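# Place the food box flat inside the open microwave

## Task

Get the food box into the open microwave that stands on the table so that it lies flat on the glass plate with its lid on top, then release it. The glass plate must still sit properly on its ring at the end, and no hand may be touching it.

## Robot and tools

ROBOT. Two arms: left_arm carries a five-finger left hand, right_arm a five-finger right hand (the left is a mirror copy). Measured base positions in the scene frame: left_arm (+0.003, +0.277, +0.018) m, right_arm (+0.007, -0.359, +0.002) m, both almost unrotated. A two-camera stand sits behind the arms. Loose objects may occasionally get a small push from outside.

FRAME. The scene frame has its origin at table-top height, halfway between the arms. +x points forward over the table, +y toward left_arm, +z up. Image sides do not match arm names. Reported positions (metres), quaternions (wxyz), Hand targets and all offsets use this frame.

HAND POINT. This is a point fixed to the palm: 0.05 m in front of it and 0.15 m from the wrist flange along the fingers. Its +z runs along the straight fingers and +y points out of the palm. +x runs across the palm away from the thumb on the right hand, and toward the thumb on the left hand. Straight fingertips reach 0.06 to 0.07 m beyond the point and lie 0.06 m behind it (-y). A bracket on the little-finger side of the wrist reaches 0.10 m across the palm and can strike things.

ROW LAYOUT. One row holds 28 numbers, each in [-1, 1], and both arms are always included. The order is: left dx, dy, dz, rx, ry, rz; then the left thumb_turn, thumb_bend, index, middle, ring, little, force_limit, speed; then the same 14 numbers for the right arm.

The six pose numbers are an offset, not a pose. They count from that arm's Hand target (its last commanded pose) as it stood when the action or move began, along scene axes. 1.0 equals 0.6 m of travel or 180 degrees of turn. rx, ry, rz form one rotation vector, and the turn happens about the Hand target position. Within one action, every row counts from that same start. The next action or call starts from the updated Hand target, so sending the same offset again moves the arm further. All zeros means: ask again for the current Hand target.

The hand numbers are absolute targets. For the fingers, -1 is straight and +1 is curled. thumb_turn -1 puts the thumb beside the palm and +1 puts it in front. For thumb_bend, -1 is straight and +1 fully bent. force_limit runs linearly from about 0 N at -1 to 10 N at +1 at the fingertip (15 N for the two thumb motors). speed rises from almost zero at -1 to full speed at +0.48 and above. No value means 'unchanged'. To keep a hand as it is, repeat the eight hand numbers you last sent for it. If nothing has been sent yet, use its hand_measured, hand_force_limit and hand_speed.

TOOLS.
execute_actions(actions, cameras): actions is a list of actions. Each action has up to 15 rows, one per 1/30 s step. A shorter action repeats its last row until 15 steps (0.5 s) are done. Images come back only when cameras names them or actions is empty. ["all"] gives every camera.
move(target, speed, blend, blocking, cameras): target is one row or a list of up to 15 rows, all offsets from the same starting Hand targets. speed is in m/s, from 0.002 to 4.3, default 0.25; turning is capped at twice that number in rad/s. Give one speed, or one per target. blend, in metres, rounds corners between listed targets; 0 stops at each. Paths are straight, end together and stop after at most 10 s. They do not avoid obstacles or the other arm. Keep paths away from an arm's own base. blocking=false returns after about 0.5 s while the move continues. The result adds a 'move:' line: done, off_target, moving, held or fault. limits=paced means the sent pose was clipped; limits=held means steps were withheld.
wait(seconds 0 to 10): lets the scene run with the last commands held.
stop: brakes a running move.
zoom_image(camera, region [x0, y0, x1, y1] in pixels, at most 504 by 504): enlarges part of the latest image from cam_high (504x504), cam_left_wrist or cam_right_wrist (both 672x504 fisheye).
show_instructions: shows the reference images.
finished_scene: ends the scene for good. The box must then stay in place with no help from the robot.

RESULTS. Each result reports end_effector_position and end_effector_quat_wxyz, Hand target, and joint positions, velocities and torques. Joint velocities are 'within noise' when the arm is still. The hand fields are hand_measured, hand_stopped_by (moving, target, force, stalled, fault) and hand_load_n (positive when something pushes a finger open; near 0 after a grip is lost). All three use the same motor order as a row. The hand point often comes to rest 1 to 3 cm short of the command (sometimes 5 cm), usually low, even with nothing touching it. To close that gap, send the missing distance as an offset. Each step limits the commanded orientation to within 40 degrees of the measured one.

GRIPPING. With the thumb turned in front of the palm, the hand can grasp things about 0.035 to 0.065 m thick, or a handle as thin as 0.025 m. For a soft grip, close with speed -0.94 or lower. To squeeze harder, raise force_limit and send a target more closed than hand_measured. To loosen, send a more open target.

AVOID. Do not drop the box or let anything leave the table. Do not release the box while it is still moving. Do not strike the microwave, the table or the plate hard, and do not drive far beyond a contact. Never let the arms bump or press on each other, and never close one hand on the other's fingers. Keep finger loads moderate. Long stretched-out holds heat the motors: a MOTOR HOT line appears at 85 °C, and at 100 °C the arm goes limp for a while. Finish with both hands off the plate.

Each tool is called after "Call:" as name(argument=value, ...), one argument or row to a line, values as JSON.

Reference images:

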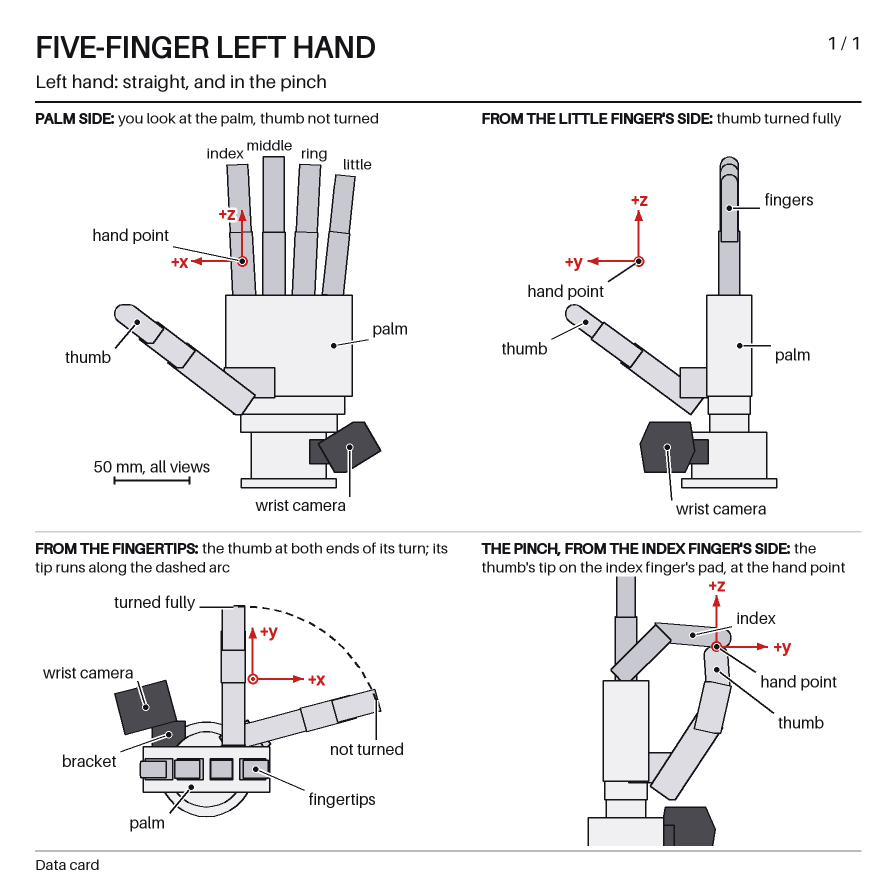

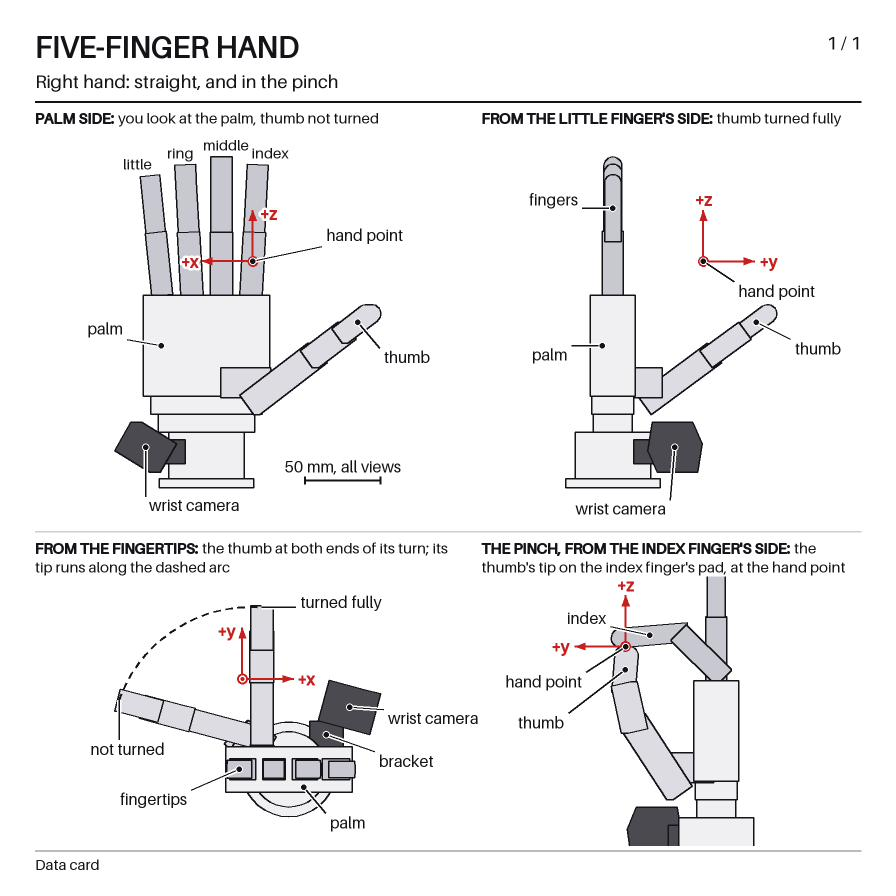

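## Session

Call:
execute_actions(
  actions=[],
)

Scene clock: 0.00 s.
left_arm: end_effector_position=(+0.3395, -0.1059, +0.1158) hand_measured=(-1.000, -1.000, -1.000, -1.000, -1.000, -1.000) hand_load_n=(+0.0, +0.0, +0.0, +0.0, +0.0, +0.0) hand_stopped_by=(target, target, target, target, target, target) hand_force_limit=0.00 hand_speed=-0.80 end_effector_quat_wxyz=(+0.218, +0.402, +0.814, -0.357) | right_arm: end_effector_position=(+0.3328, -0.2932, +0.1407) hand_measured=(-1.000, -1.000, -1.000, -1.000, -1.000, -1.000) hand_load_n=(+0.0, +0.0, +0.0, +0.0, -0.5, +0.0) hand_stopped_by=(target, target, target, target, target, target) hand_force_limit=0.00 hand_speed=-0.80 end_effector_quat_wxyz=(+0.076, -0.118, +0.928, -0.346)
Joint positions: left_arm=[-0.759 1.397 0.872 -0.328 0.528 1.529] | right_arm=[0.487 1.176 0.882 -1.394 0.716 1.837]
Joint velocities: within noise
Joint torques (N m): no reading
Heat: left arm: hottest elbow 32 °C; right arm: hottest shoulder 31 °C.
Hand target: left_arm +0.3474, -0.1133, +0.1290; +0.230, +0.404, +0.808, -0.361 | right_arm +0.3385, -0.2901, +0.1465; +0.082, -0.116, +0.928, -0.343

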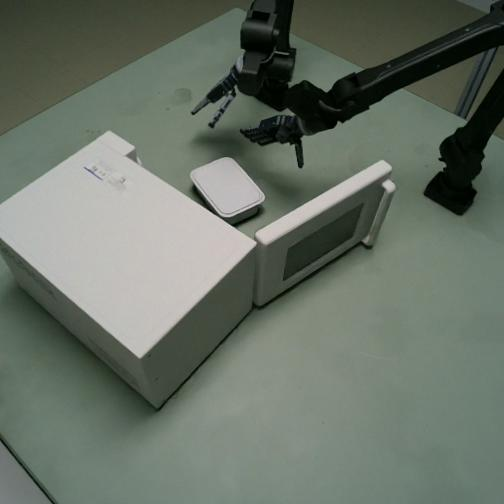

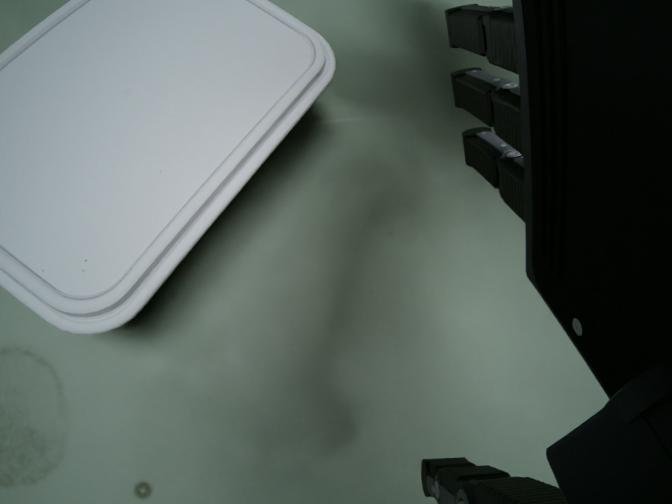

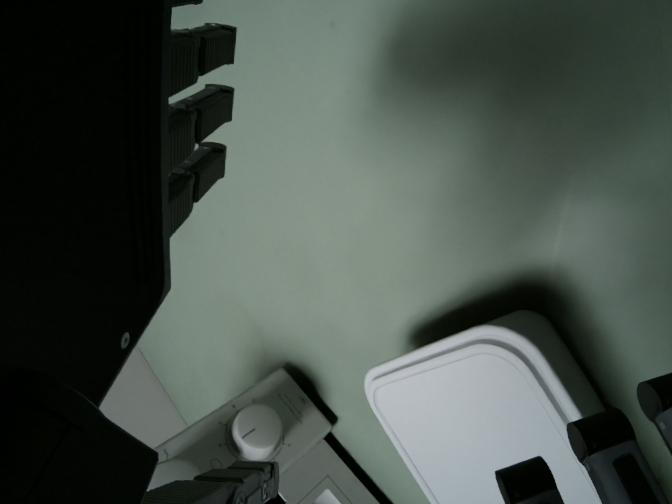

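Call:
zoom_image(
  camera="cam_high",
  region=[150, 100, 402, 310],
)

Call:
zoom_image(
  camera="cam_high",
  region=[0, 120, 280, 420],
)

Scaled by 2.000 from the camera's 504x504 image, which has a finer 720x720 frame.

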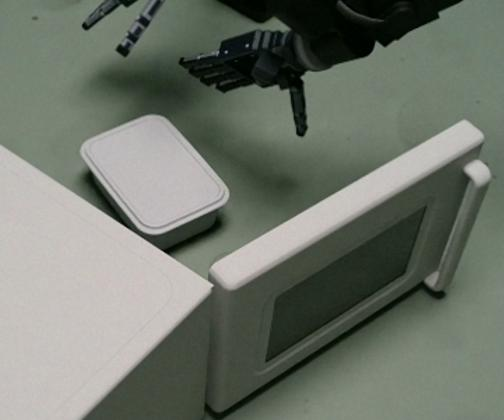

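Scaled by 1.680 from the camera's 504x504 image, which has a finer 720x720 frame.

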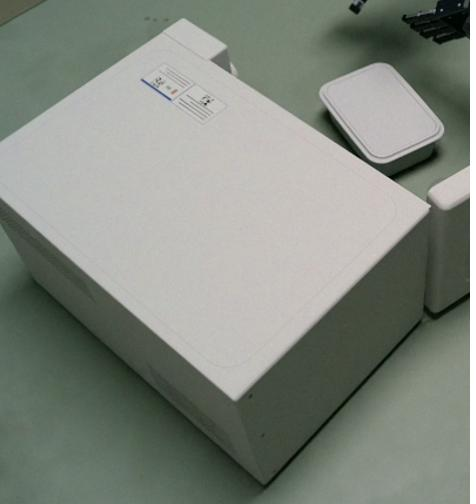

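Call:
move(
  target=[
    [-0.162,0.356,0.335,-0.4167,0.0721,0.5177,1,-1,-1,-1,-1,-1,0,0,-0.017,-0.067,0.3,0.2368,-0.3169,0.0693,1,-1,-1,-1,-1,-1,0,0],
  ],
  speed=0.25,
  cameras=["all"],
)

Scene clock: 251.47 s.
left_arm: end_effector_position=(+0.2519, +0.1062, +0.2971) hand_measured=(+1.000, -1.000, -1.000, -1.000, -1.000, -1.000) hand_load_n=(+0.0, +0.0, +0.0, +0.0, +0.0, +0.0) hand_stopped_by=(target, target, target, target, target, target) hand_force_limit=0.00 hand_speed=0.00 end_effector_quat_wxyz=(+0.513, -0.492, +0.517, -0.477) | right_arm: end_effector_position=(+0.3286, -0.3253, +0.3275) hand_measured=(+1.000, -1.000, -1.000, -1.000, -1.000, -1.000) hand_load_n=(+0.0, +0.0, -0.5, +0.0, +0.0, +0.0) hand_stopped_by=(target, target, target, target, target, target) hand_force_limit=0.00 hand_speed=0.00 end_effector_quat_wxyz=(+0.568, -0.009, +0.823, +0.001)
Joint positions: left_arm=[-1.209 0.405 0.423 -0.076 -1.218 0.007] | right_arm=[-0.205 0.346 0.53 -0.554 -0.215 1.479]
Joint torques (N m): left_arm=[-4.25 2.26 14.75 1.36 -0.17 -0.08] | right_arm=[-0.5 0.5 8.39 2.43 -0.22 -0.01]
Heat: left arm: hottest elbow 39 °C; right arm: hottest elbow 35 °C.
Hand target: left_arm +0.2501, +0.1003, +0.3299; +0.500, -0.500, +0.500, -0.500 | right_arm +0.3282, -0.3303, +0.3264; +0.573, +0.000, +0.819, +0.000
Off the commanded pose: left_arm 0.033 m, 4 deg | right_arm 0.005 m, 1 deg.
move: off_target (left_arm)
camera_calibration:
cam_left_wrist: T_world_to_cam=[[0.00409133, -0.321684, 0.946838, -0.250096], [-0.512541, -0.813694, -0.274234, 0.29511], [0.858653, -0.484171, -0.168205, -0.00135043], [0, 0, 0, 1]] pos_world=[0.153439, 0.159024, 0.317503]
cam_right_wrist: T_world_to_cam=[[-0.0617151, 0.974284, -0.216706, 0.41313], [-0.192435, 0.201431, 0.960414, -0.183501], [0.979367, 0.100974, 0.175055, -0.231448], [0, 0, 0, 1]] pos_world=[0.216857, -0.342173, 0.30628]

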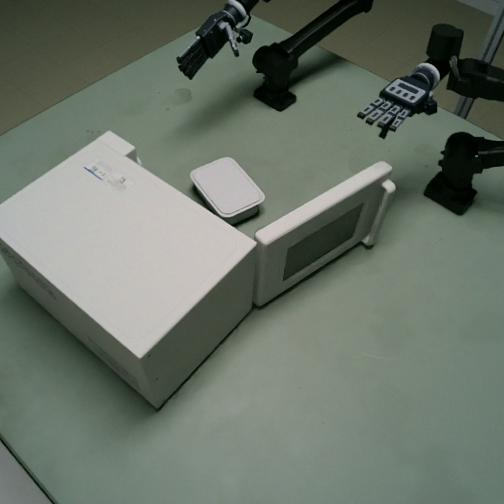

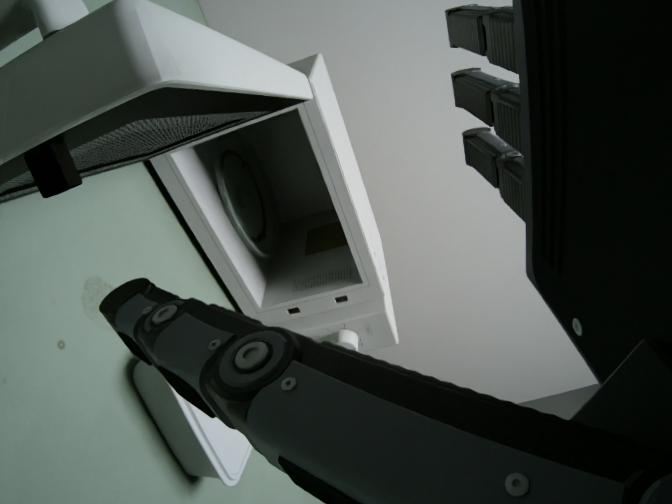

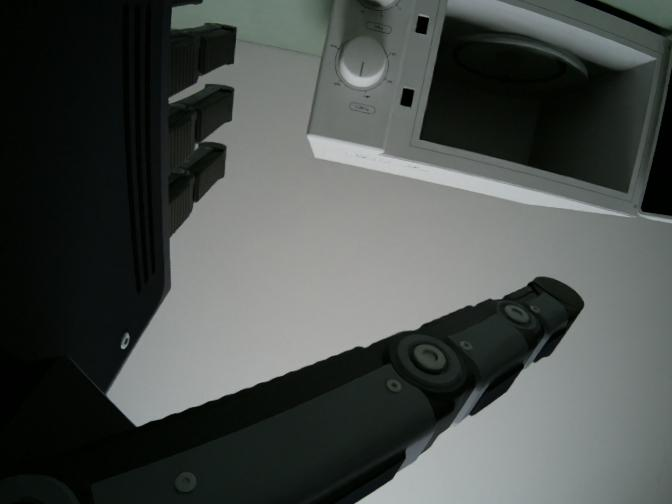

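Call:
zoom_image(
  camera="cam_left_wrist",
  region=[90, 30, 430, 370],
)

Call:
zoom_image(
  camera="cam_right_wrist",
  region=[300, 0, 672, 240],
)

Scaled by 1.482 from the camera's 672x504 image, which has a finer 960x720 frame.

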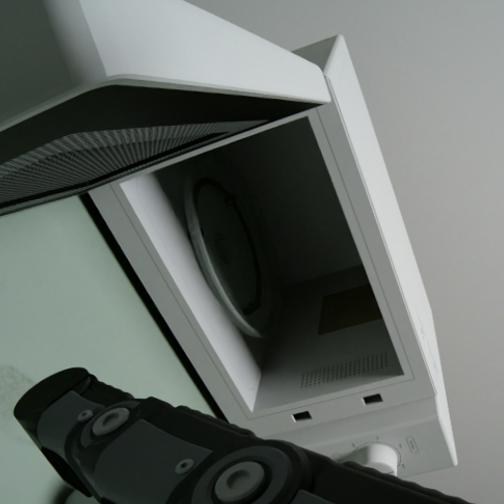

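Scaled by 1.355 from the camera's 672x504 image, which has a finer 960x720 frame.

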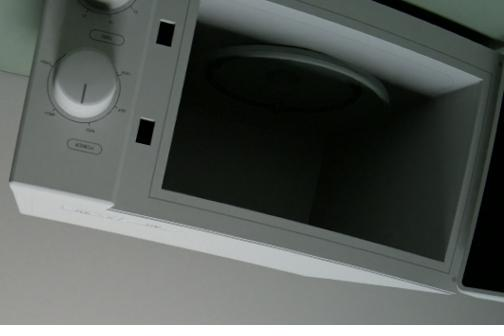

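Call:
move(
  target=[
    [0.2165,-0.3172,-0.1,-0.4945,0.0872,0.0872,1,0.2,-1,-1,-1,-1,0,0,0.0863,0.1338,-0.094,0,0,0,1,0.2,-1,-1,-1,-1,0,0],
  ],
  speed=0.25,
  cameras=["all"],
)

Scene clock: 310.13 s.
left_arm: end_effector_position=(+0.3671, -0.0813, +0.2483) hand_measured=(+1.000, +0.200, -1.000, -1.000, -1.000, -1.000) hand_load_n=(+0.0, +0.0, +0.0, +0.0, +0.0, +0.0) hand_stopped_by=(target, target, target, target, target, target) hand_force_limit=0.00 hand_speed=0.00 end_effector_quat_wxyz=(-0.010, +0.823, -0.018, +0.568) | right_arm: end_effector_position=(+0.3806, -0.2557, +0.2771) hand_measured=(+1.000, +0.200, -1.000, -1.000, -1.000, -1.000) hand_load_n=(+0.0, +0.0, +0.0, +0.0, +0.0, +0.0) hand_stopped_by=(target, target, target, target, target, target) hand_force_limit=0.00 hand_speed=0.00 end_effector_quat_wxyz=(+0.576, +0.002, +0.818, -0.006)
Joint positions: left_arm=[-1.045 1.214 0.688 -0.116 -0.936 -2.073] | right_arm=[0.264 0.562 0.425 -0.218 0.249 1.655]
Joint torques (N m): left_arm=[-1.96 -5.71 12.97 1.4 -0.39 -0.16] | right_arm=[2.32 0.09 8.53 2.47 0.21 -0.03]
Heat: left arm: hottest elbow 45 °C; right arm: hottest elbow 34 °C.
Hand target: left_arm +0.3800, -0.0901, +0.2700; +0.001, +0.819, +0.000, +0.573 | right_arm +0.3801, -0.2501, +0.2700; +0.573, +0.000, +0.819, +0.000
Off the commanded pose: left_arm 0.027 m, 3 deg | right_arm 0.009 m, 1 deg.
joint sent to its limit (left arm) — joint 6 (wrist roll), lower limit. The joint targets still meet the commanded pose.
move: off_target (left_arm)
camera_calibration:
cam_left_wrist: T_world_to_cam=[[0.0943267, 0.952751, 0.288736, -0.030763], [-0.195079, -0.266717, 0.943825, -0.186351], [0.976241, -0.145354, 0.160703, -0.296564], [0, 0, 0, 1]] pos_world=[0.256067, -0.0635004, 0.232424]
cam_right_wrist: T_world_to_cam=[[-0.0309698, 0.975928, -0.215884, 0.326052], [-0.204245, 0.205251, 0.95716, -0.132751], [0.97843, 0.0737364, 0.192972, -0.292048], [0, 0, 0, 1]] pos_world=[0.268732, -0.269422, 0.253811]

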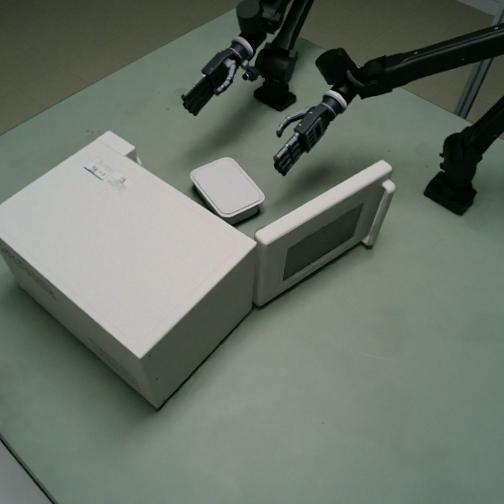

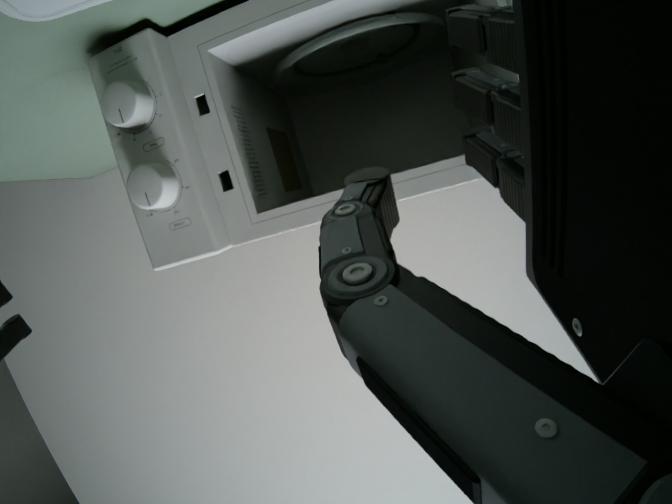

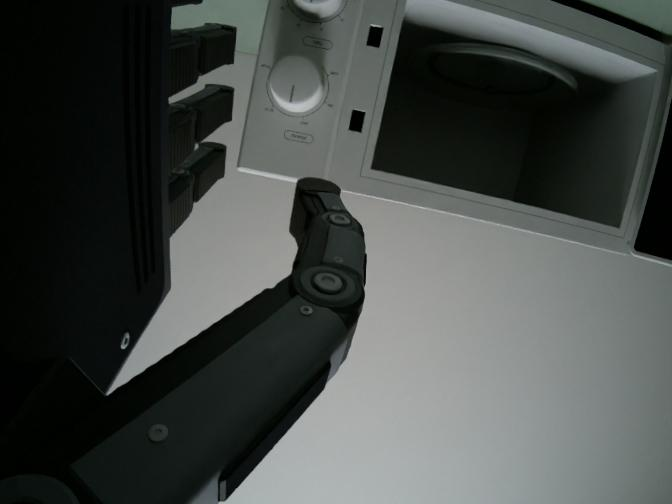

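Call:
move(
  target=[
    [0.1133,0.0235,-0.1667,0,0,-0.0667,1,0.2,-1,-1,-1,-1,0,0,0.0455,0.005,-0.1667,0,0,-0.0667,1,0.2,-1,-1,-1,-1,0,0],
  ],
  speed=0.2,
  cameras=["all"],
)

Scene clock: 345.20 s.
left_arm: end_effector_position=(+0.4438, -0.0794, +0.1714) hand_measured=(+1.000, +0.200, -1.000, -1.000, -1.000, -1.000) hand_load_n=(+0.0, +0.0, +0.0, +0.0, +0.0, +0.0) hand_stopped_by=(target, target, target, target, target, target) hand_force_limit=0.00 hand_speed=0.00 end_effector_quat_wxyz=(+0.063, +0.816, -0.087, +0.568) | right_arm: end_effector_position=(+0.4109, -0.2521, +0.1772) hand_measured=(+1.000, +0.200, -1.000, -1.000, -1.000, -1.000) hand_load_n=(+0.0, +0.0, +0.0, +0.0, +0.0, +0.0) hand_stopped_by=(target, target, target, target, target, target) hand_force_limit=0.00 hand_speed=0.00 end_effector_quat_wxyz=(+0.572, +0.089, +0.813, -0.065)
Joint positions: left_arm=[-0.77 1.48 0.608 0.462 -0.513 -1.786] | right_arm=[0.436 0.936 0.277 0.237 0.603 1.816]
Joint torques (N m): left_arm=[-1.73 -9.05 7.32 2.61 -0.09 0.02] | right_arm=[2.43 -1.9 6.94 2.21 0.35 -0.03]
Heat: left arm: hottest elbow 43 °C; right arm: hottest elbow 35 °C.
Hand target: left_arm +0.4479, -0.0759, +0.1697; +0.060, +0.815, -0.086, +0.570 | right_arm +0.4074, -0.2471, +0.1700; +0.570, +0.086, +0.815, -0.060
Off the commanded pose: left_arm 0.006 m, 0 deg | right_arm 0.009 m, 1 deg.
move: done
camera_calibration:
cam_left_wrist: T_world_to_cam=[[0.279031, 0.927402, 0.249132, -0.0947671], [-0.243296, -0.182698, 0.952591, -0.0717306], [0.928951, -0.326415, 0.174655, -0.354597], [0, 0, 0, 1]] pos_world=[0.338394, -0.0409635, 0.153872]
cam_right_wrist: T_world_to_cam=[[0.173342, 0.961687, -0.212393, 0.213848], [-0.157991, 0.240018, 0.957826, -0.0419653], [0.972107, -0.132475, 0.193543, -0.352319], [0, 0, 0, 1]] pos_world=[0.298793, -0.242256, 0.153804]

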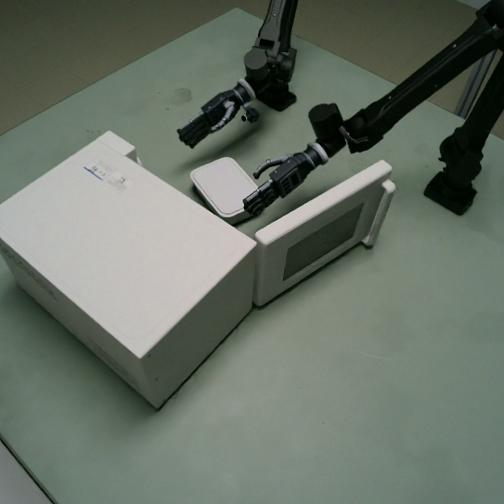

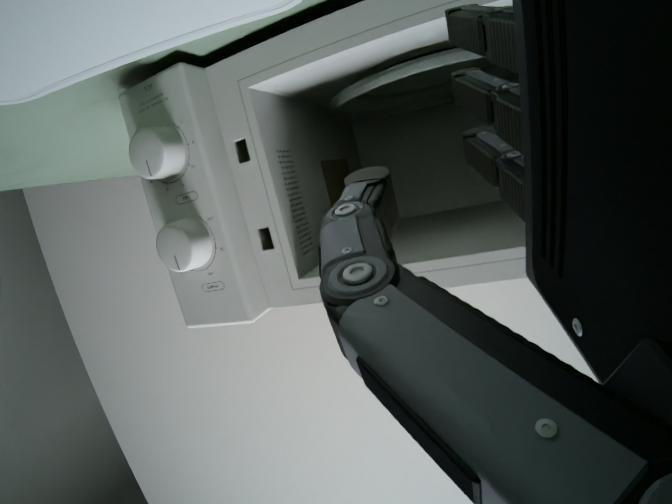

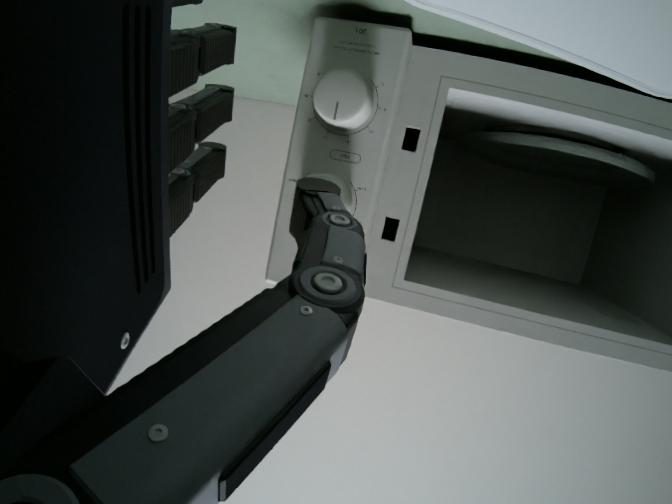

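Call:
zoom_image(
  camera="cam_high",
  region=[160, 70, 340, 250],
)

Scaled by 2.800 from the camera's 504x504 image, which has a finer 720x720 frame.

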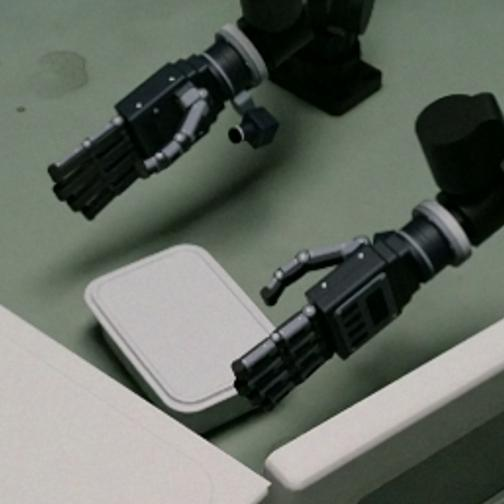

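Call:
move(
  target=[
    [0,0,-0.1167,0,0,0,1,0.2,-1,-1,-1,-1,0,0,0,0.008,-0.125,0,0,0,1,0.2,-1,-1,-1,-1,0,0],
  ],
  speed=0.15,
  cameras=["all"],
)

Call:
zoom_image(
  camera="cam_high",
  region=[160, 70, 340, 250],
)

Scene clock: 380.10 s.
left_arm: end_effector_position=(+0.4440, -0.0796, +0.0997) hand_measured=(+1.000, +0.200, -1.000, -1.000, -1.000, -1.000) hand_load_n=(+0.0, +0.0, +0.0, +0.0, +0.0, +0.0) hand_stopped_by=(target, target, target, target, target, target) hand_force_limit=0.00 hand_speed=0.00 end_effector_quat_wxyz=(+0.062, +0.817, -0.088, +0.567) | right_arm: end_effector_position=(+0.4125, -0.2465, +0.1013) hand_measured=(+1.000, +0.200, -1.000, -1.000, -1.000, -1.000) hand_load_n=(+0.0, +0.0, +0.0, +0.0, +0.0, +0.0) hand_stopped_by=(target, target, target, target, target, target) hand_force_limit=0.00 hand_speed=0.00 end_effector_quat_wxyz=(+0.573, +0.093, +0.812, -0.061)
Joint positions: left_arm=[-0.77 1.706 0.571 0.722 -0.513 -1.785] | right_arm=[0.457 1.344 0.191 0.727 0.62 1.837]
Joint torques (N m): left_arm=[-1.96 -10.7 5.44 2.8 -0.12 0.05] | right_arm=[2.2 -4.01 4.08 2.13 0.35 -0.13]
Heat: left arm: hottest elbow 40 °C; right arm: hottest elbow 34 °C.
Hand target: left_arm +0.4480, -0.0760, +0.0998; +0.060, +0.815, -0.086, +0.570 | right_arm +0.4074, -0.2422, +0.0951; +0.570, +0.086, +0.815, -0.060
Off the commanded pose: left_arm 0.005 m, 1 deg | right_arm 0.009 m, 1 deg.
move: done
camera_calibration:
cam_left_wrist: T_world_to_cam=[[0.279639, 0.926768, 0.250804, -0.077191], [-0.241281, -0.185007, 0.952657, -0.00451405], [0.929293, -0.326914, 0.171877, -0.342195], [0, 0, 0, 1]] pos_world=[0.338496, -0.0411653, 0.0824755]
cam_right_wrist: T_world_to_cam=[[0.176221, 0.963407, -0.201972, 0.190258], [-0.160044, 0.230495, 0.959822, 0.0279421], [0.971253, -0.136816, 0.194805, -0.339198], [0, 0, 0, 1]] pos_world=[0.300392, -0.236144, 0.0776849]

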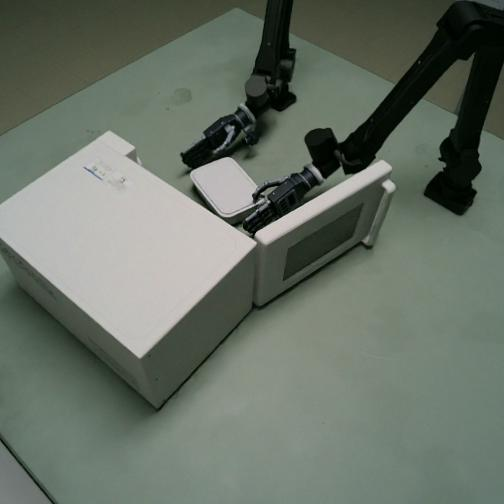

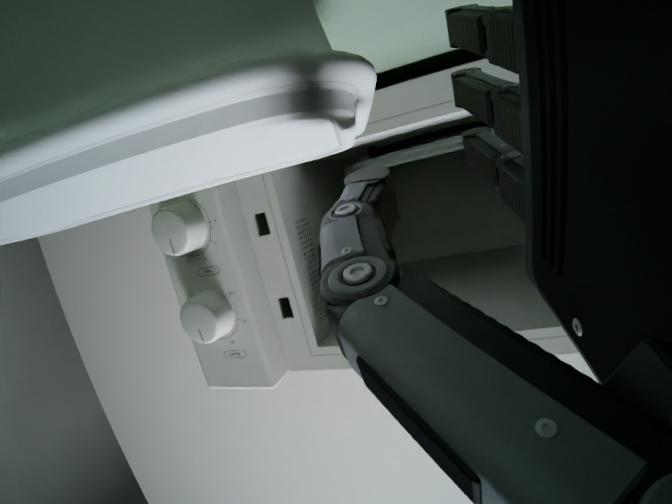

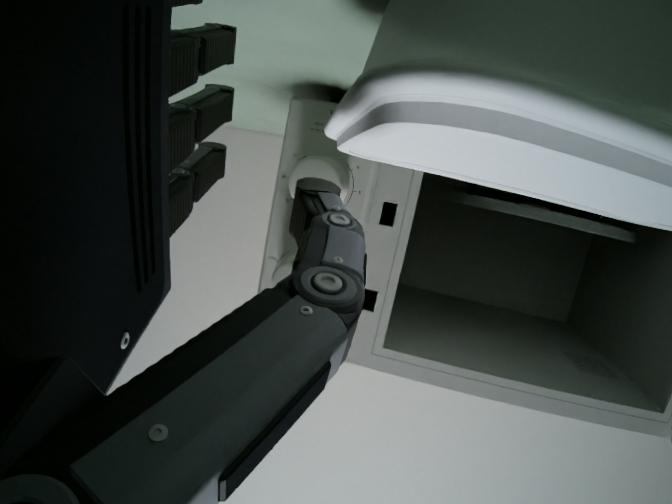

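Scaled by 2.800 from the camera's 504x504 image, which has a finer 720x720 frame.

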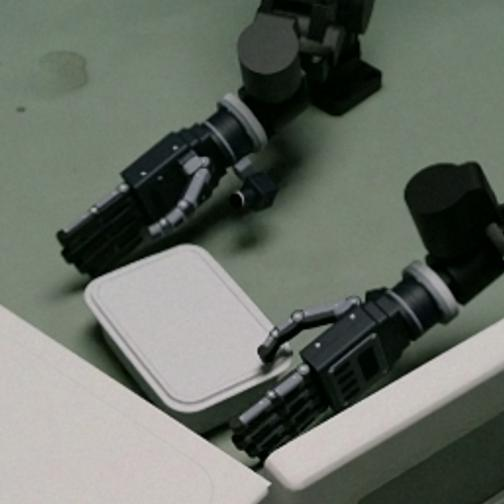

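Call:
move(
  target=[
    [-0.0122,-0.057,0,0,0,0,1,0.2,-1,-1,-1,-1,0,0,0.0132,0.062,0,0,0,0,1,0.2,-1,-1,-1,-1,0,0],
  ],
  speed=0.1,
  cameras=["all"],
)

Call:
zoom_image(
  camera="cam_high",
  region=[160, 70, 340, 250],
)

Scene clock: 394.10 s.
left_arm: end_effector_position=(+0.4351, -0.0969, +0.0936) hand_measured=(+1.000, +0.200, -1.000, -1.000, -1.000, -1.000) hand_load_n=(+0.0, +0.0, +0.0, +0.0, +0.0, +0.0) hand_stopped_by=(target, target, target, target, target, target) hand_force_limit=0.00 hand_speed=0.00 end_effector_quat_wxyz=(+0.052, +0.818, -0.088, +0.566) | right_arm: end_effector_position=(+0.4077, -0.2168, +0.0927) hand_measured=(+1.000, +0.200, -1.000, -1.000, -1.000, -1.000) hand_load_n=(+0.0, +0.0, +0.0, +0.0, +0.0, +0.0) hand_stopped_by=(target, target, target, target, target, target) hand_force_limit=0.00 hand_speed=0.00 end_effector_quat_wxyz=(+0.569, +0.087, +0.815, -0.067)
Joint positions: left_arm=[-0.826 1.727 0.593 0.697 -0.578 -1.805] | right_arm=[0.578 1.394 0.221 0.694 0.73 1.894]
Joint torques (N m): left_arm=[-4.07 -10.29 8.08 1.76 -0.32 -0.1] | right_arm=[2.32 -4.19 6.89 1.18 0.37 -0.08]
Heat: left arm: hottest elbow 39 °C; right arm: hottest elbow 33 °C.
Hand target: left_arm +0.4407, -0.1101, +0.0997; +0.060, +0.815, -0.086, +0.570 | right_arm +0.4153, -0.2050, +0.0949; +0.570, +0.086, +0.815, -0.060
Off the commanded pose: left_arm 0.016 m, 1 deg | right_arm 0.014 m, 1 deg.
move: off_target (left_arm, right_arm)
camera_calibration:
cam_left_wrist: T_world_to_cam=[[0.270299, 0.925124, 0.266616, -0.0547427], [-0.237799, -0.204193, 0.949609, -0.00710915], [0.932947, -0.320079, 0.164801, -0.338902], [0, 0, 0, 1]] pos_world=[0.329284, -0.0592834, 0.0771976]
cam_right_wrist: T_world_to_cam=[[0.170932, 0.960715, -0.218652, 0.163788], [-0.150133, 0.244723, 0.957899, 0.0277711], [0.973777, -0.130909, 0.186066, -0.327805], [0, 0, 0, 1]] pos_world=[0.295382, -0.207063, 0.0702041]

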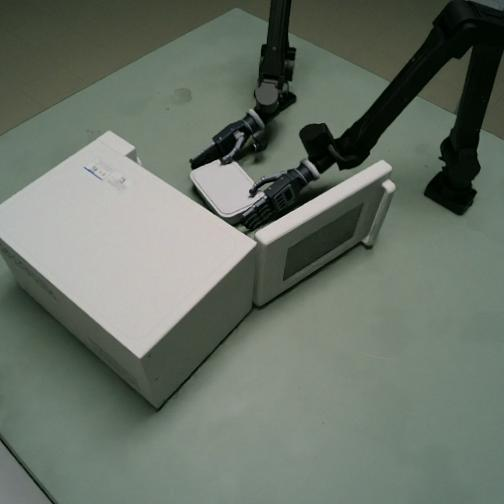

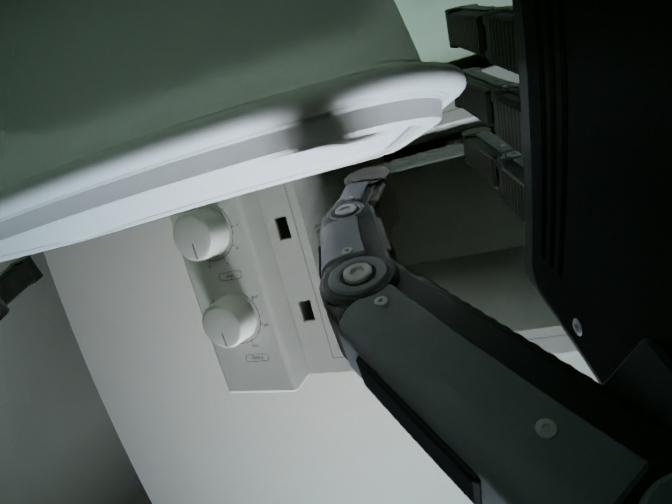

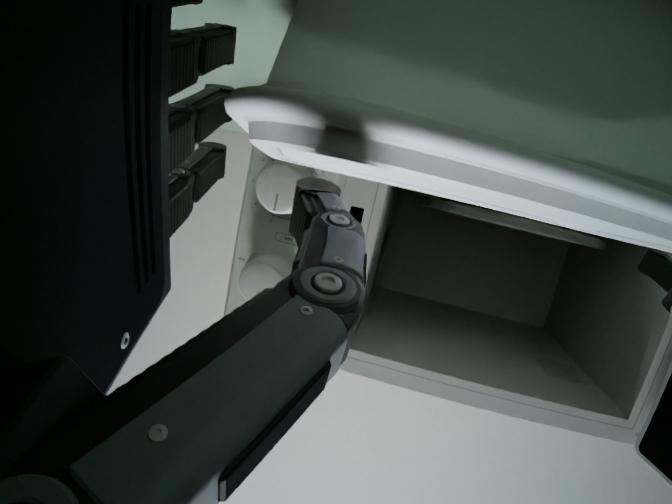

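Scaled by 2.800 from the camera's 504x504 image, which has a finer 720x720 frame.

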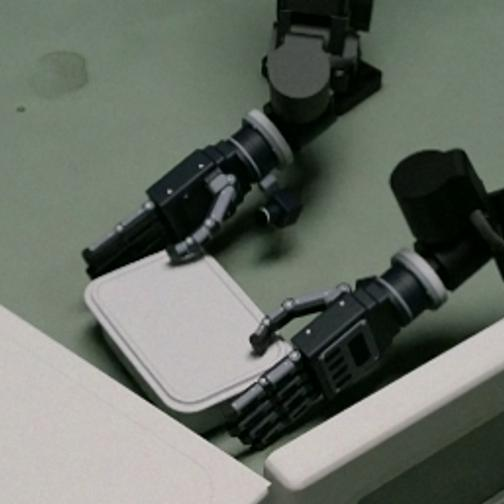

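Call:
move(
  target=[
    [-0.0052,-0.0245,0,0,0,0,1,0.2,-1,-1,-1,-1,0,0,0.0052,0.0245,0,0,0,0,1,0.2,-1,-1,-1,-1,0,0],
  ],
  speed=0.1,
  cameras=["all"],
)

Call:
zoom_image(
  camera="cam_high",
  region=[160, 70, 340, 250],
)

Scene clock: 400.97 s.
left_arm: end_effector_position=(+0.4328, -0.1104, +0.0936) hand_measured=(+1.000, +0.200, -1.000, -1.000, -1.000, -1.000) hand_load_n=(+0.0, +0.0, +0.0, +0.0, +0.0, +0.0) hand_stopped_by=(target, target, target, target, target, target) hand_force_limit=0.00 hand_speed=0.00 end_effector_quat_wxyz=(+0.052, +0.818, -0.088, +0.566) | right_arm: end_effector_position=(+0.4112, -0.2039, +0.0926) hand_measured=(+1.000, +0.200, -1.000, -1.000, -1.000, -1.000) hand_load_n=(+0.0, +0.0, +0.0, +0.0, +0.0, -0.5) hand_stopped_by=(target, target, target, target, target, target) hand_force_limit=0.00 hand_speed=0.00 end_effector_quat_wxyz=(+0.569, +0.088, +0.815, -0.068)
Joint positions: left_arm=[-0.855 1.739 0.618 0.675 -0.606 -1.821] | right_arm=[0.618 1.415 0.251 0.666 0.769 1.92]
Joint torques (N m): left_arm=[-4.13 -10.34 8.34 1.77 -0.35 -0.16] | right_arm=[2.32 -4.6 7.01 1.16 0.34 -0.02]
Heat: left arm: hottest elbow 38 °C; right arm: hottest elbow 33 °C.
Hand target: left_arm +0.4376, -0.1249, +0.0999; +0.060, +0.815, -0.086, +0.570 | right_arm +0.4184, -0.1905, +0.0949; +0.570, +0.086, +0.815, -0.060
Off the commanded pose: left_arm 0.016 m, 1 deg | right_arm 0.016 m, 1 deg.
move: off_target (left_arm, right_arm)
camera_calibration:
cam_left_wrist: T_world_to_cam=[[0.268778, 0.92543, 0.267091, -0.041028], [-0.237627, -0.205015, 0.949475, -0.0105638], [0.93343, -0.318666, 0.164804, -0.34107], [0, 0, 0, 1]] pos_world=[0.326882, -0.0728844, 0.0771981]
cam_right_wrist: T_world_to_cam=[[0.173886, 0.959761, -0.220504, 0.149575], [-0.149037, 0.246984, 0.95749, 0.0252836], [0.973423, -0.133631, 0.185987, -0.32978], [0, 0, 0, 1]] pos_world=[0.298774, -0.19387, 0.0701079]

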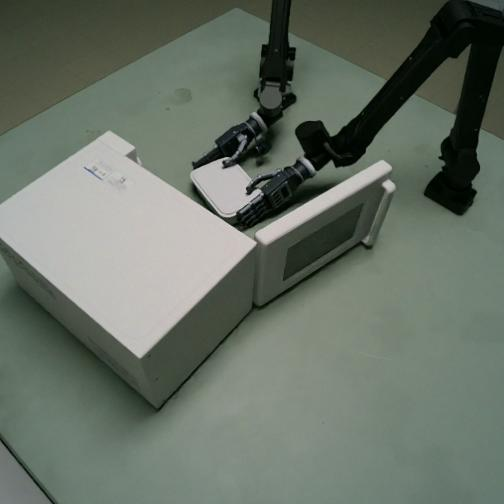

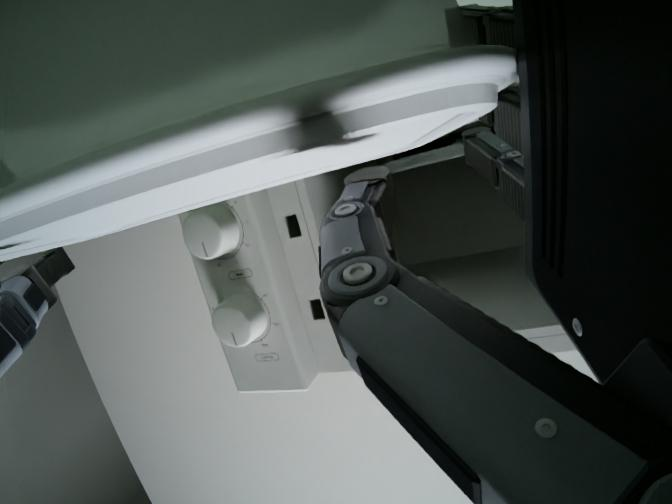

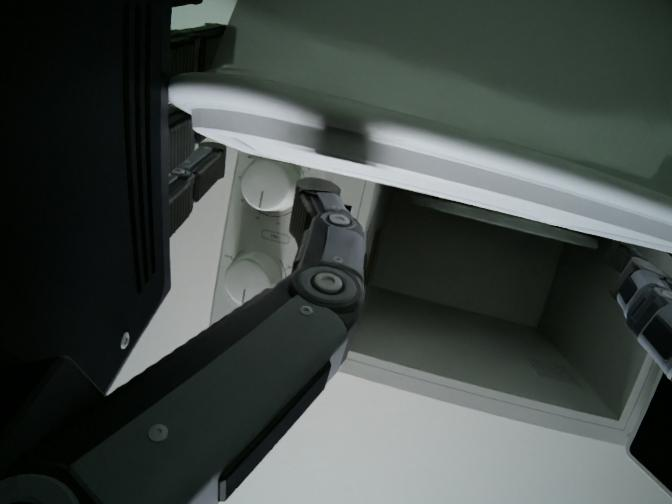

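Scaled by 2.800 from the camera's 504x504 image, which has a finer 720x720 frame.

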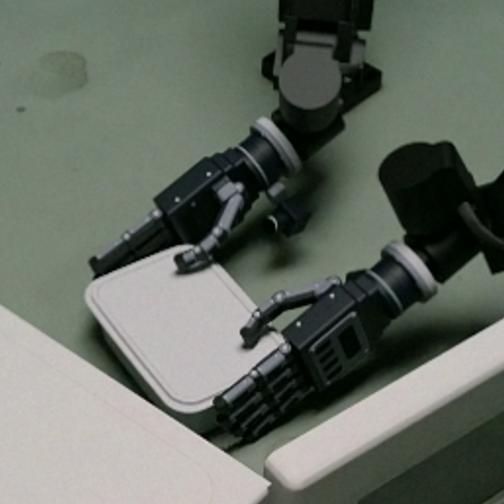

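Call:
move(
  target=[
    [-0.0069,-0.0326,0,0,0,0,1,0.2,-1,-1,-1,-1,0,0,0.0069,0.0326,0,0,0,0,1,0.2,-1,-1,-1,-1,0,0],
  ],
  speed=0.1,
  cameras=["all"],
)

Call:
zoom_image(
  camera="cam_high",
  region=[160, 70, 340, 250],
)

Scene clock: 412.00 s.
left_arm: end_effector_position=(+0.4371, -0.1124, +0.0930) hand_measured=(+1.000, +0.200, -1.000, -1.000, -1.000, -1.000) hand_load_n=(+0.0, +0.0, +0.0, +0.0, +0.0, +0.0) hand_stopped_by=(target, target, target, target, target, target) hand_force_limit=0.00 hand_speed=0.00 end_effector_quat_wxyz=(+0.036, +0.819, -0.075, +0.567) | right_arm: end_effector_position=(+0.4143, -0.1992, +0.0914) hand_measured=(+1.000, +0.200, -1.000, -1.000, -1.000, -1.000) hand_load_n=(+0.0, +0.0, +0.0, +0.0, +0.0, +0.0) hand_stopped_by=(target, target, target, target, target, target) hand_force_limit=0.00 hand_speed=0.00 end_effector_quat_wxyz=(+0.568, +0.098, +0.813, -0.084)
Joint positions: left_arm=[-0.87 1.748 0.641 0.644 -0.658 -1.839] | right_arm=[0.651 1.434 0.279 0.624 0.833 1.954]
Joint torques (N m): left_arm=[-6.18 -10.23 9.32 1.66 0.29 -0.15] | right_arm=[3.84 -4.48 7.94 1.14 -0.43 0.01]
Heat: left arm: hottest elbow 39 °C; right arm: hottest elbow 33 °C.
Hand target: left_arm +0.4336, -0.1443, +0.1000; +0.060, +0.815, -0.085, +0.570 | right_arm +0.4226, -0.1708, +0.0951; +0.570, +0.086, +0.815, -0.060
Off the commanded pose: left_arm 0.033 m, 3 deg | right_arm 0.030 m, 3 deg.
move: off_target (left_arm, right_arm)
camera_calibration:
cam_left_wrist: T_world_to_cam=[[0.231726, 0.93213, 0.278276, -0.0243155], [-0.232166, -0.224802, 0.946342, -0.0137348], [0.94467, -0.283898, 0.164317, -0.346562], [0, 0, 0, 1]] pos_world=[0.329833, -0.0788107, 0.0767102]
cam_right_wrist: T_world_to_cam=[[0.207227, 0.949907, -0.233953, 0.129779], [-0.139948, 0.265469, 0.953908, 0.025933], [0.968231, -0.164934, 0.187949, -0.336343], [0, 0, 0, 1]] pos_world=[0.302394, -0.185637, 0.0688401]

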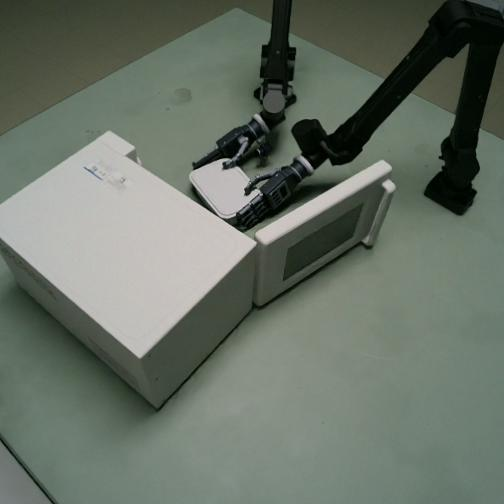

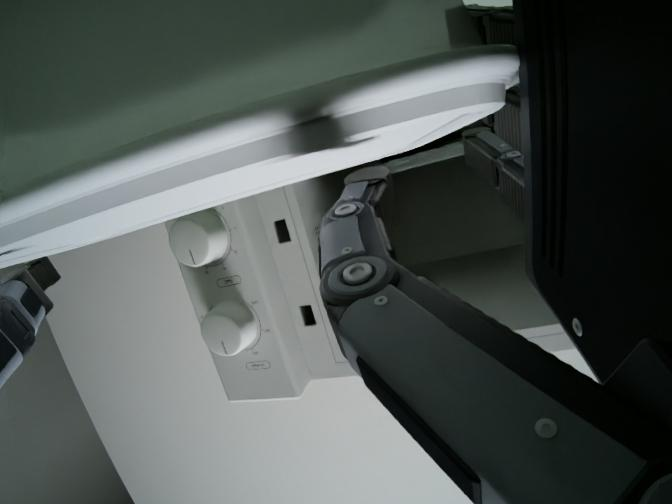

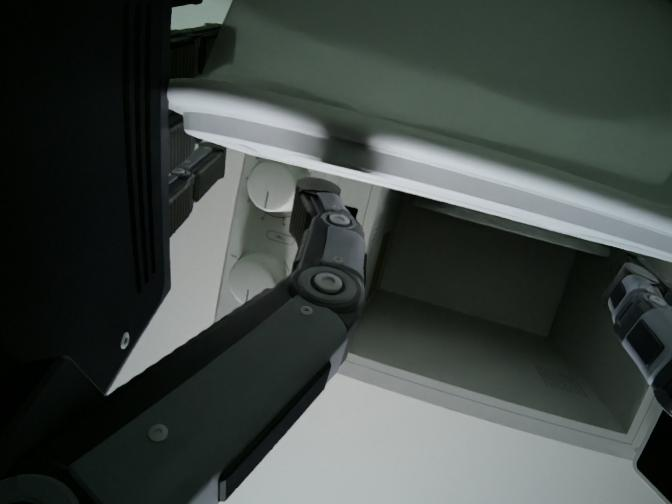

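Scaled by 2.800 from the camera's 504x504 image, which has a finer 720x720 frame.

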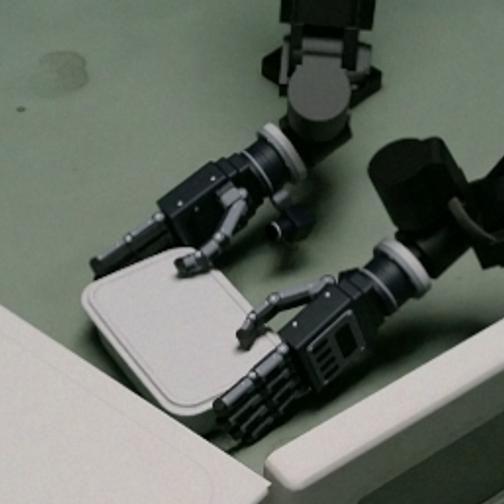

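Call:
move(
  target=[
    [-0.0104,-0.0489,0,0,0,-0.025,1,0.2,-1,-1,-1,-1,0,0,0.0104,0.0489,0,0,0,0.025,1,0.2,-1,-1,-1,-1,0,0],
  ],
  speed=0.1,
  cameras=["all"],
)

Call:
zoom_image(
  camera="cam_high",
  region=[160, 70, 340, 250],
)

Scene clock: 427.30 s.
left_arm: end_effector_position=(+0.4437, -0.1022, +0.0913) hand_measured=(+1.000, +0.200, -1.000, -1.000, -1.000, -1.000) hand_load_n=(+0.0, +0.0, +0.0, +0.0, +0.0, +0.0) hand_stopped_by=(target, target, target, target, target, target) hand_force_limit=0.00 hand_speed=0.00 end_effector_quat_wxyz=(+0.020, +0.819, -0.069, +0.569) | right_arm: end_effector_position=(+0.4221, -0.1875, +0.0908) hand_measured=(+1.000, +0.200, -1.000, -1.000, -1.000, -1.000) hand_load_n=(+0.0, +0.0, +0.0, +0.0, +0.0, +0.0) hand_stopped_by=(target, target, target, target, target, target) hand_force_limit=0.00 hand_speed=0.00 end_effector_quat_wxyz=(+0.568, +0.087, +0.815, -0.078)
Joint positions: left_arm=[-0.856 1.75 0.639 0.642 -0.678 -1.83] | right_arm=[0.652 1.46 0.305 0.633 0.811 1.936]
Joint torques (N m): left_arm=[-4.19 -11.75 5.81 1.99 0.65 -0.04] | right_arm=[5.42 -4.37 8.29 1.95 -1.57 -0.17]
Heat: left arm: hottest elbow 39 °C; right arm: hottest elbow 34 °C.
Hand target: left_arm +0.4368, -0.1144, +0.0925; +0.036, +0.819, -0.080, +0.567 (not the last commanded pose) | right_arm +0.4288, -0.1415, +0.0950; +0.572, +0.054, +0.818, -0.037
Off the commanded pose: left_arm 0.074 m, 9 deg | right_arm 0.047 m, 6 deg.
move: held (left_arm; a check stopped the path), off_target (right_arm); limits=held
pose unreachable (left arm): on one or more control steps of this call, first in action 0 (counted from 0), this arm could not follow its commanded pose, so it was not sent that pose on those steps. It may still have moved: this result reports where it is.
cause: moving toward the commanded pose would bring a part of the arm too close to another arm (a part of this arm just beyond joint 4 (wrist pitch) and a part of the right arm just beyond its joint 4 (wrist pitch), along the way the arms are being sent, or toward where that arm still pushes).
camera_calibration:
cam_left_wrist: T_world_to_cam=[[0.203395, 0.933207, 0.296234, -0.0238165], [-0.230013, -0.248548, 0.940913, -0.0111607], [0.951696, -0.259515, 0.164097, -0.350236], [0, 0, 0, 1]] pos_world=[0.335595, -0.0714396, 0.075029]
cam_right_wrist: T_world_to_cam=[[0.181087, 0.95452, -0.236852, 0.129026], [-0.143497, 0.263901, 0.953816, 0.0256631], [0.972942, -0.138737, 0.18476, -0.338594], [0, 0, 0, 1]] pos_world=[0.30975, -0.176906, 0.0686406]

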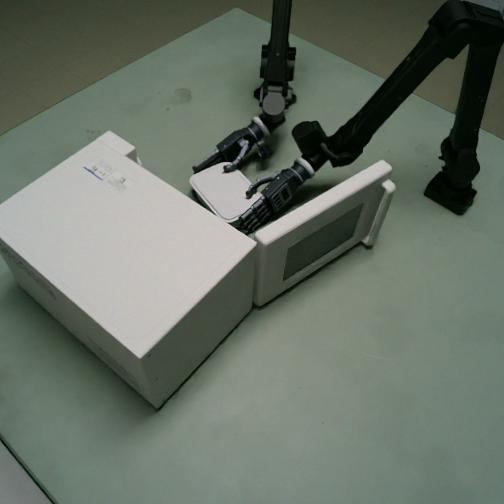

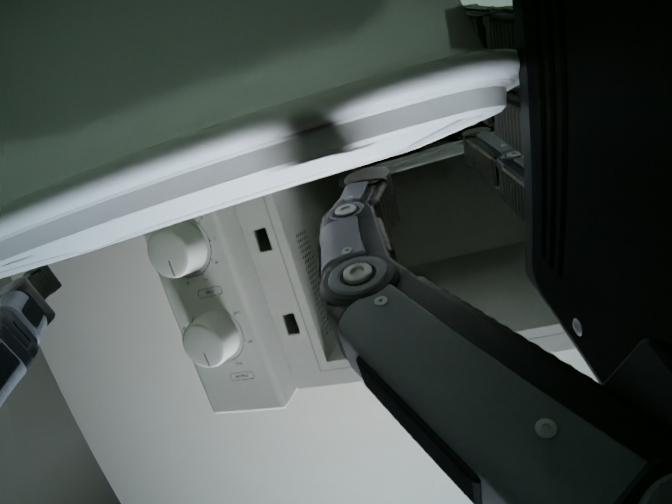

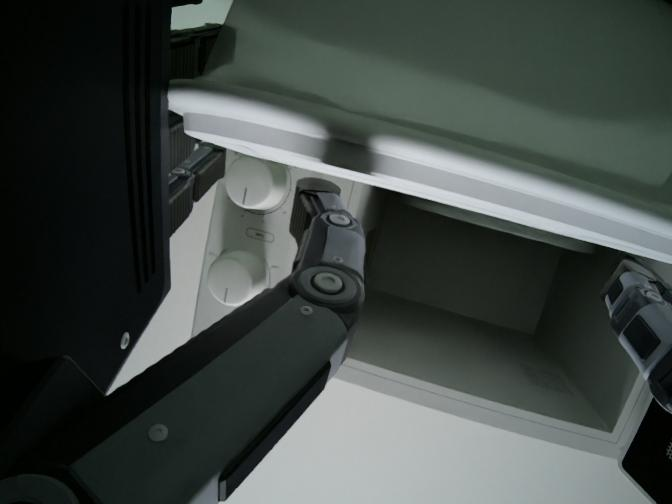

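Scaled by 2.800 from the camera's 504x504 image, which has a finer 720x720 frame.

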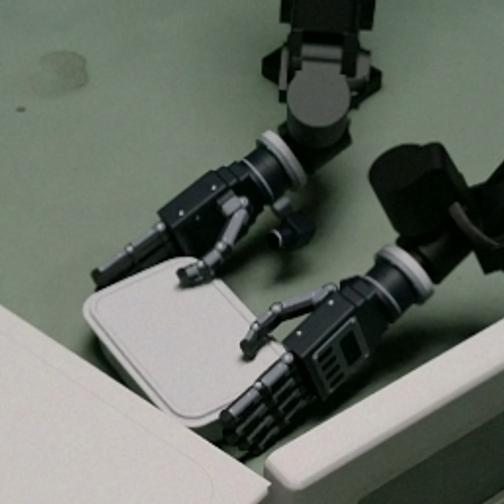

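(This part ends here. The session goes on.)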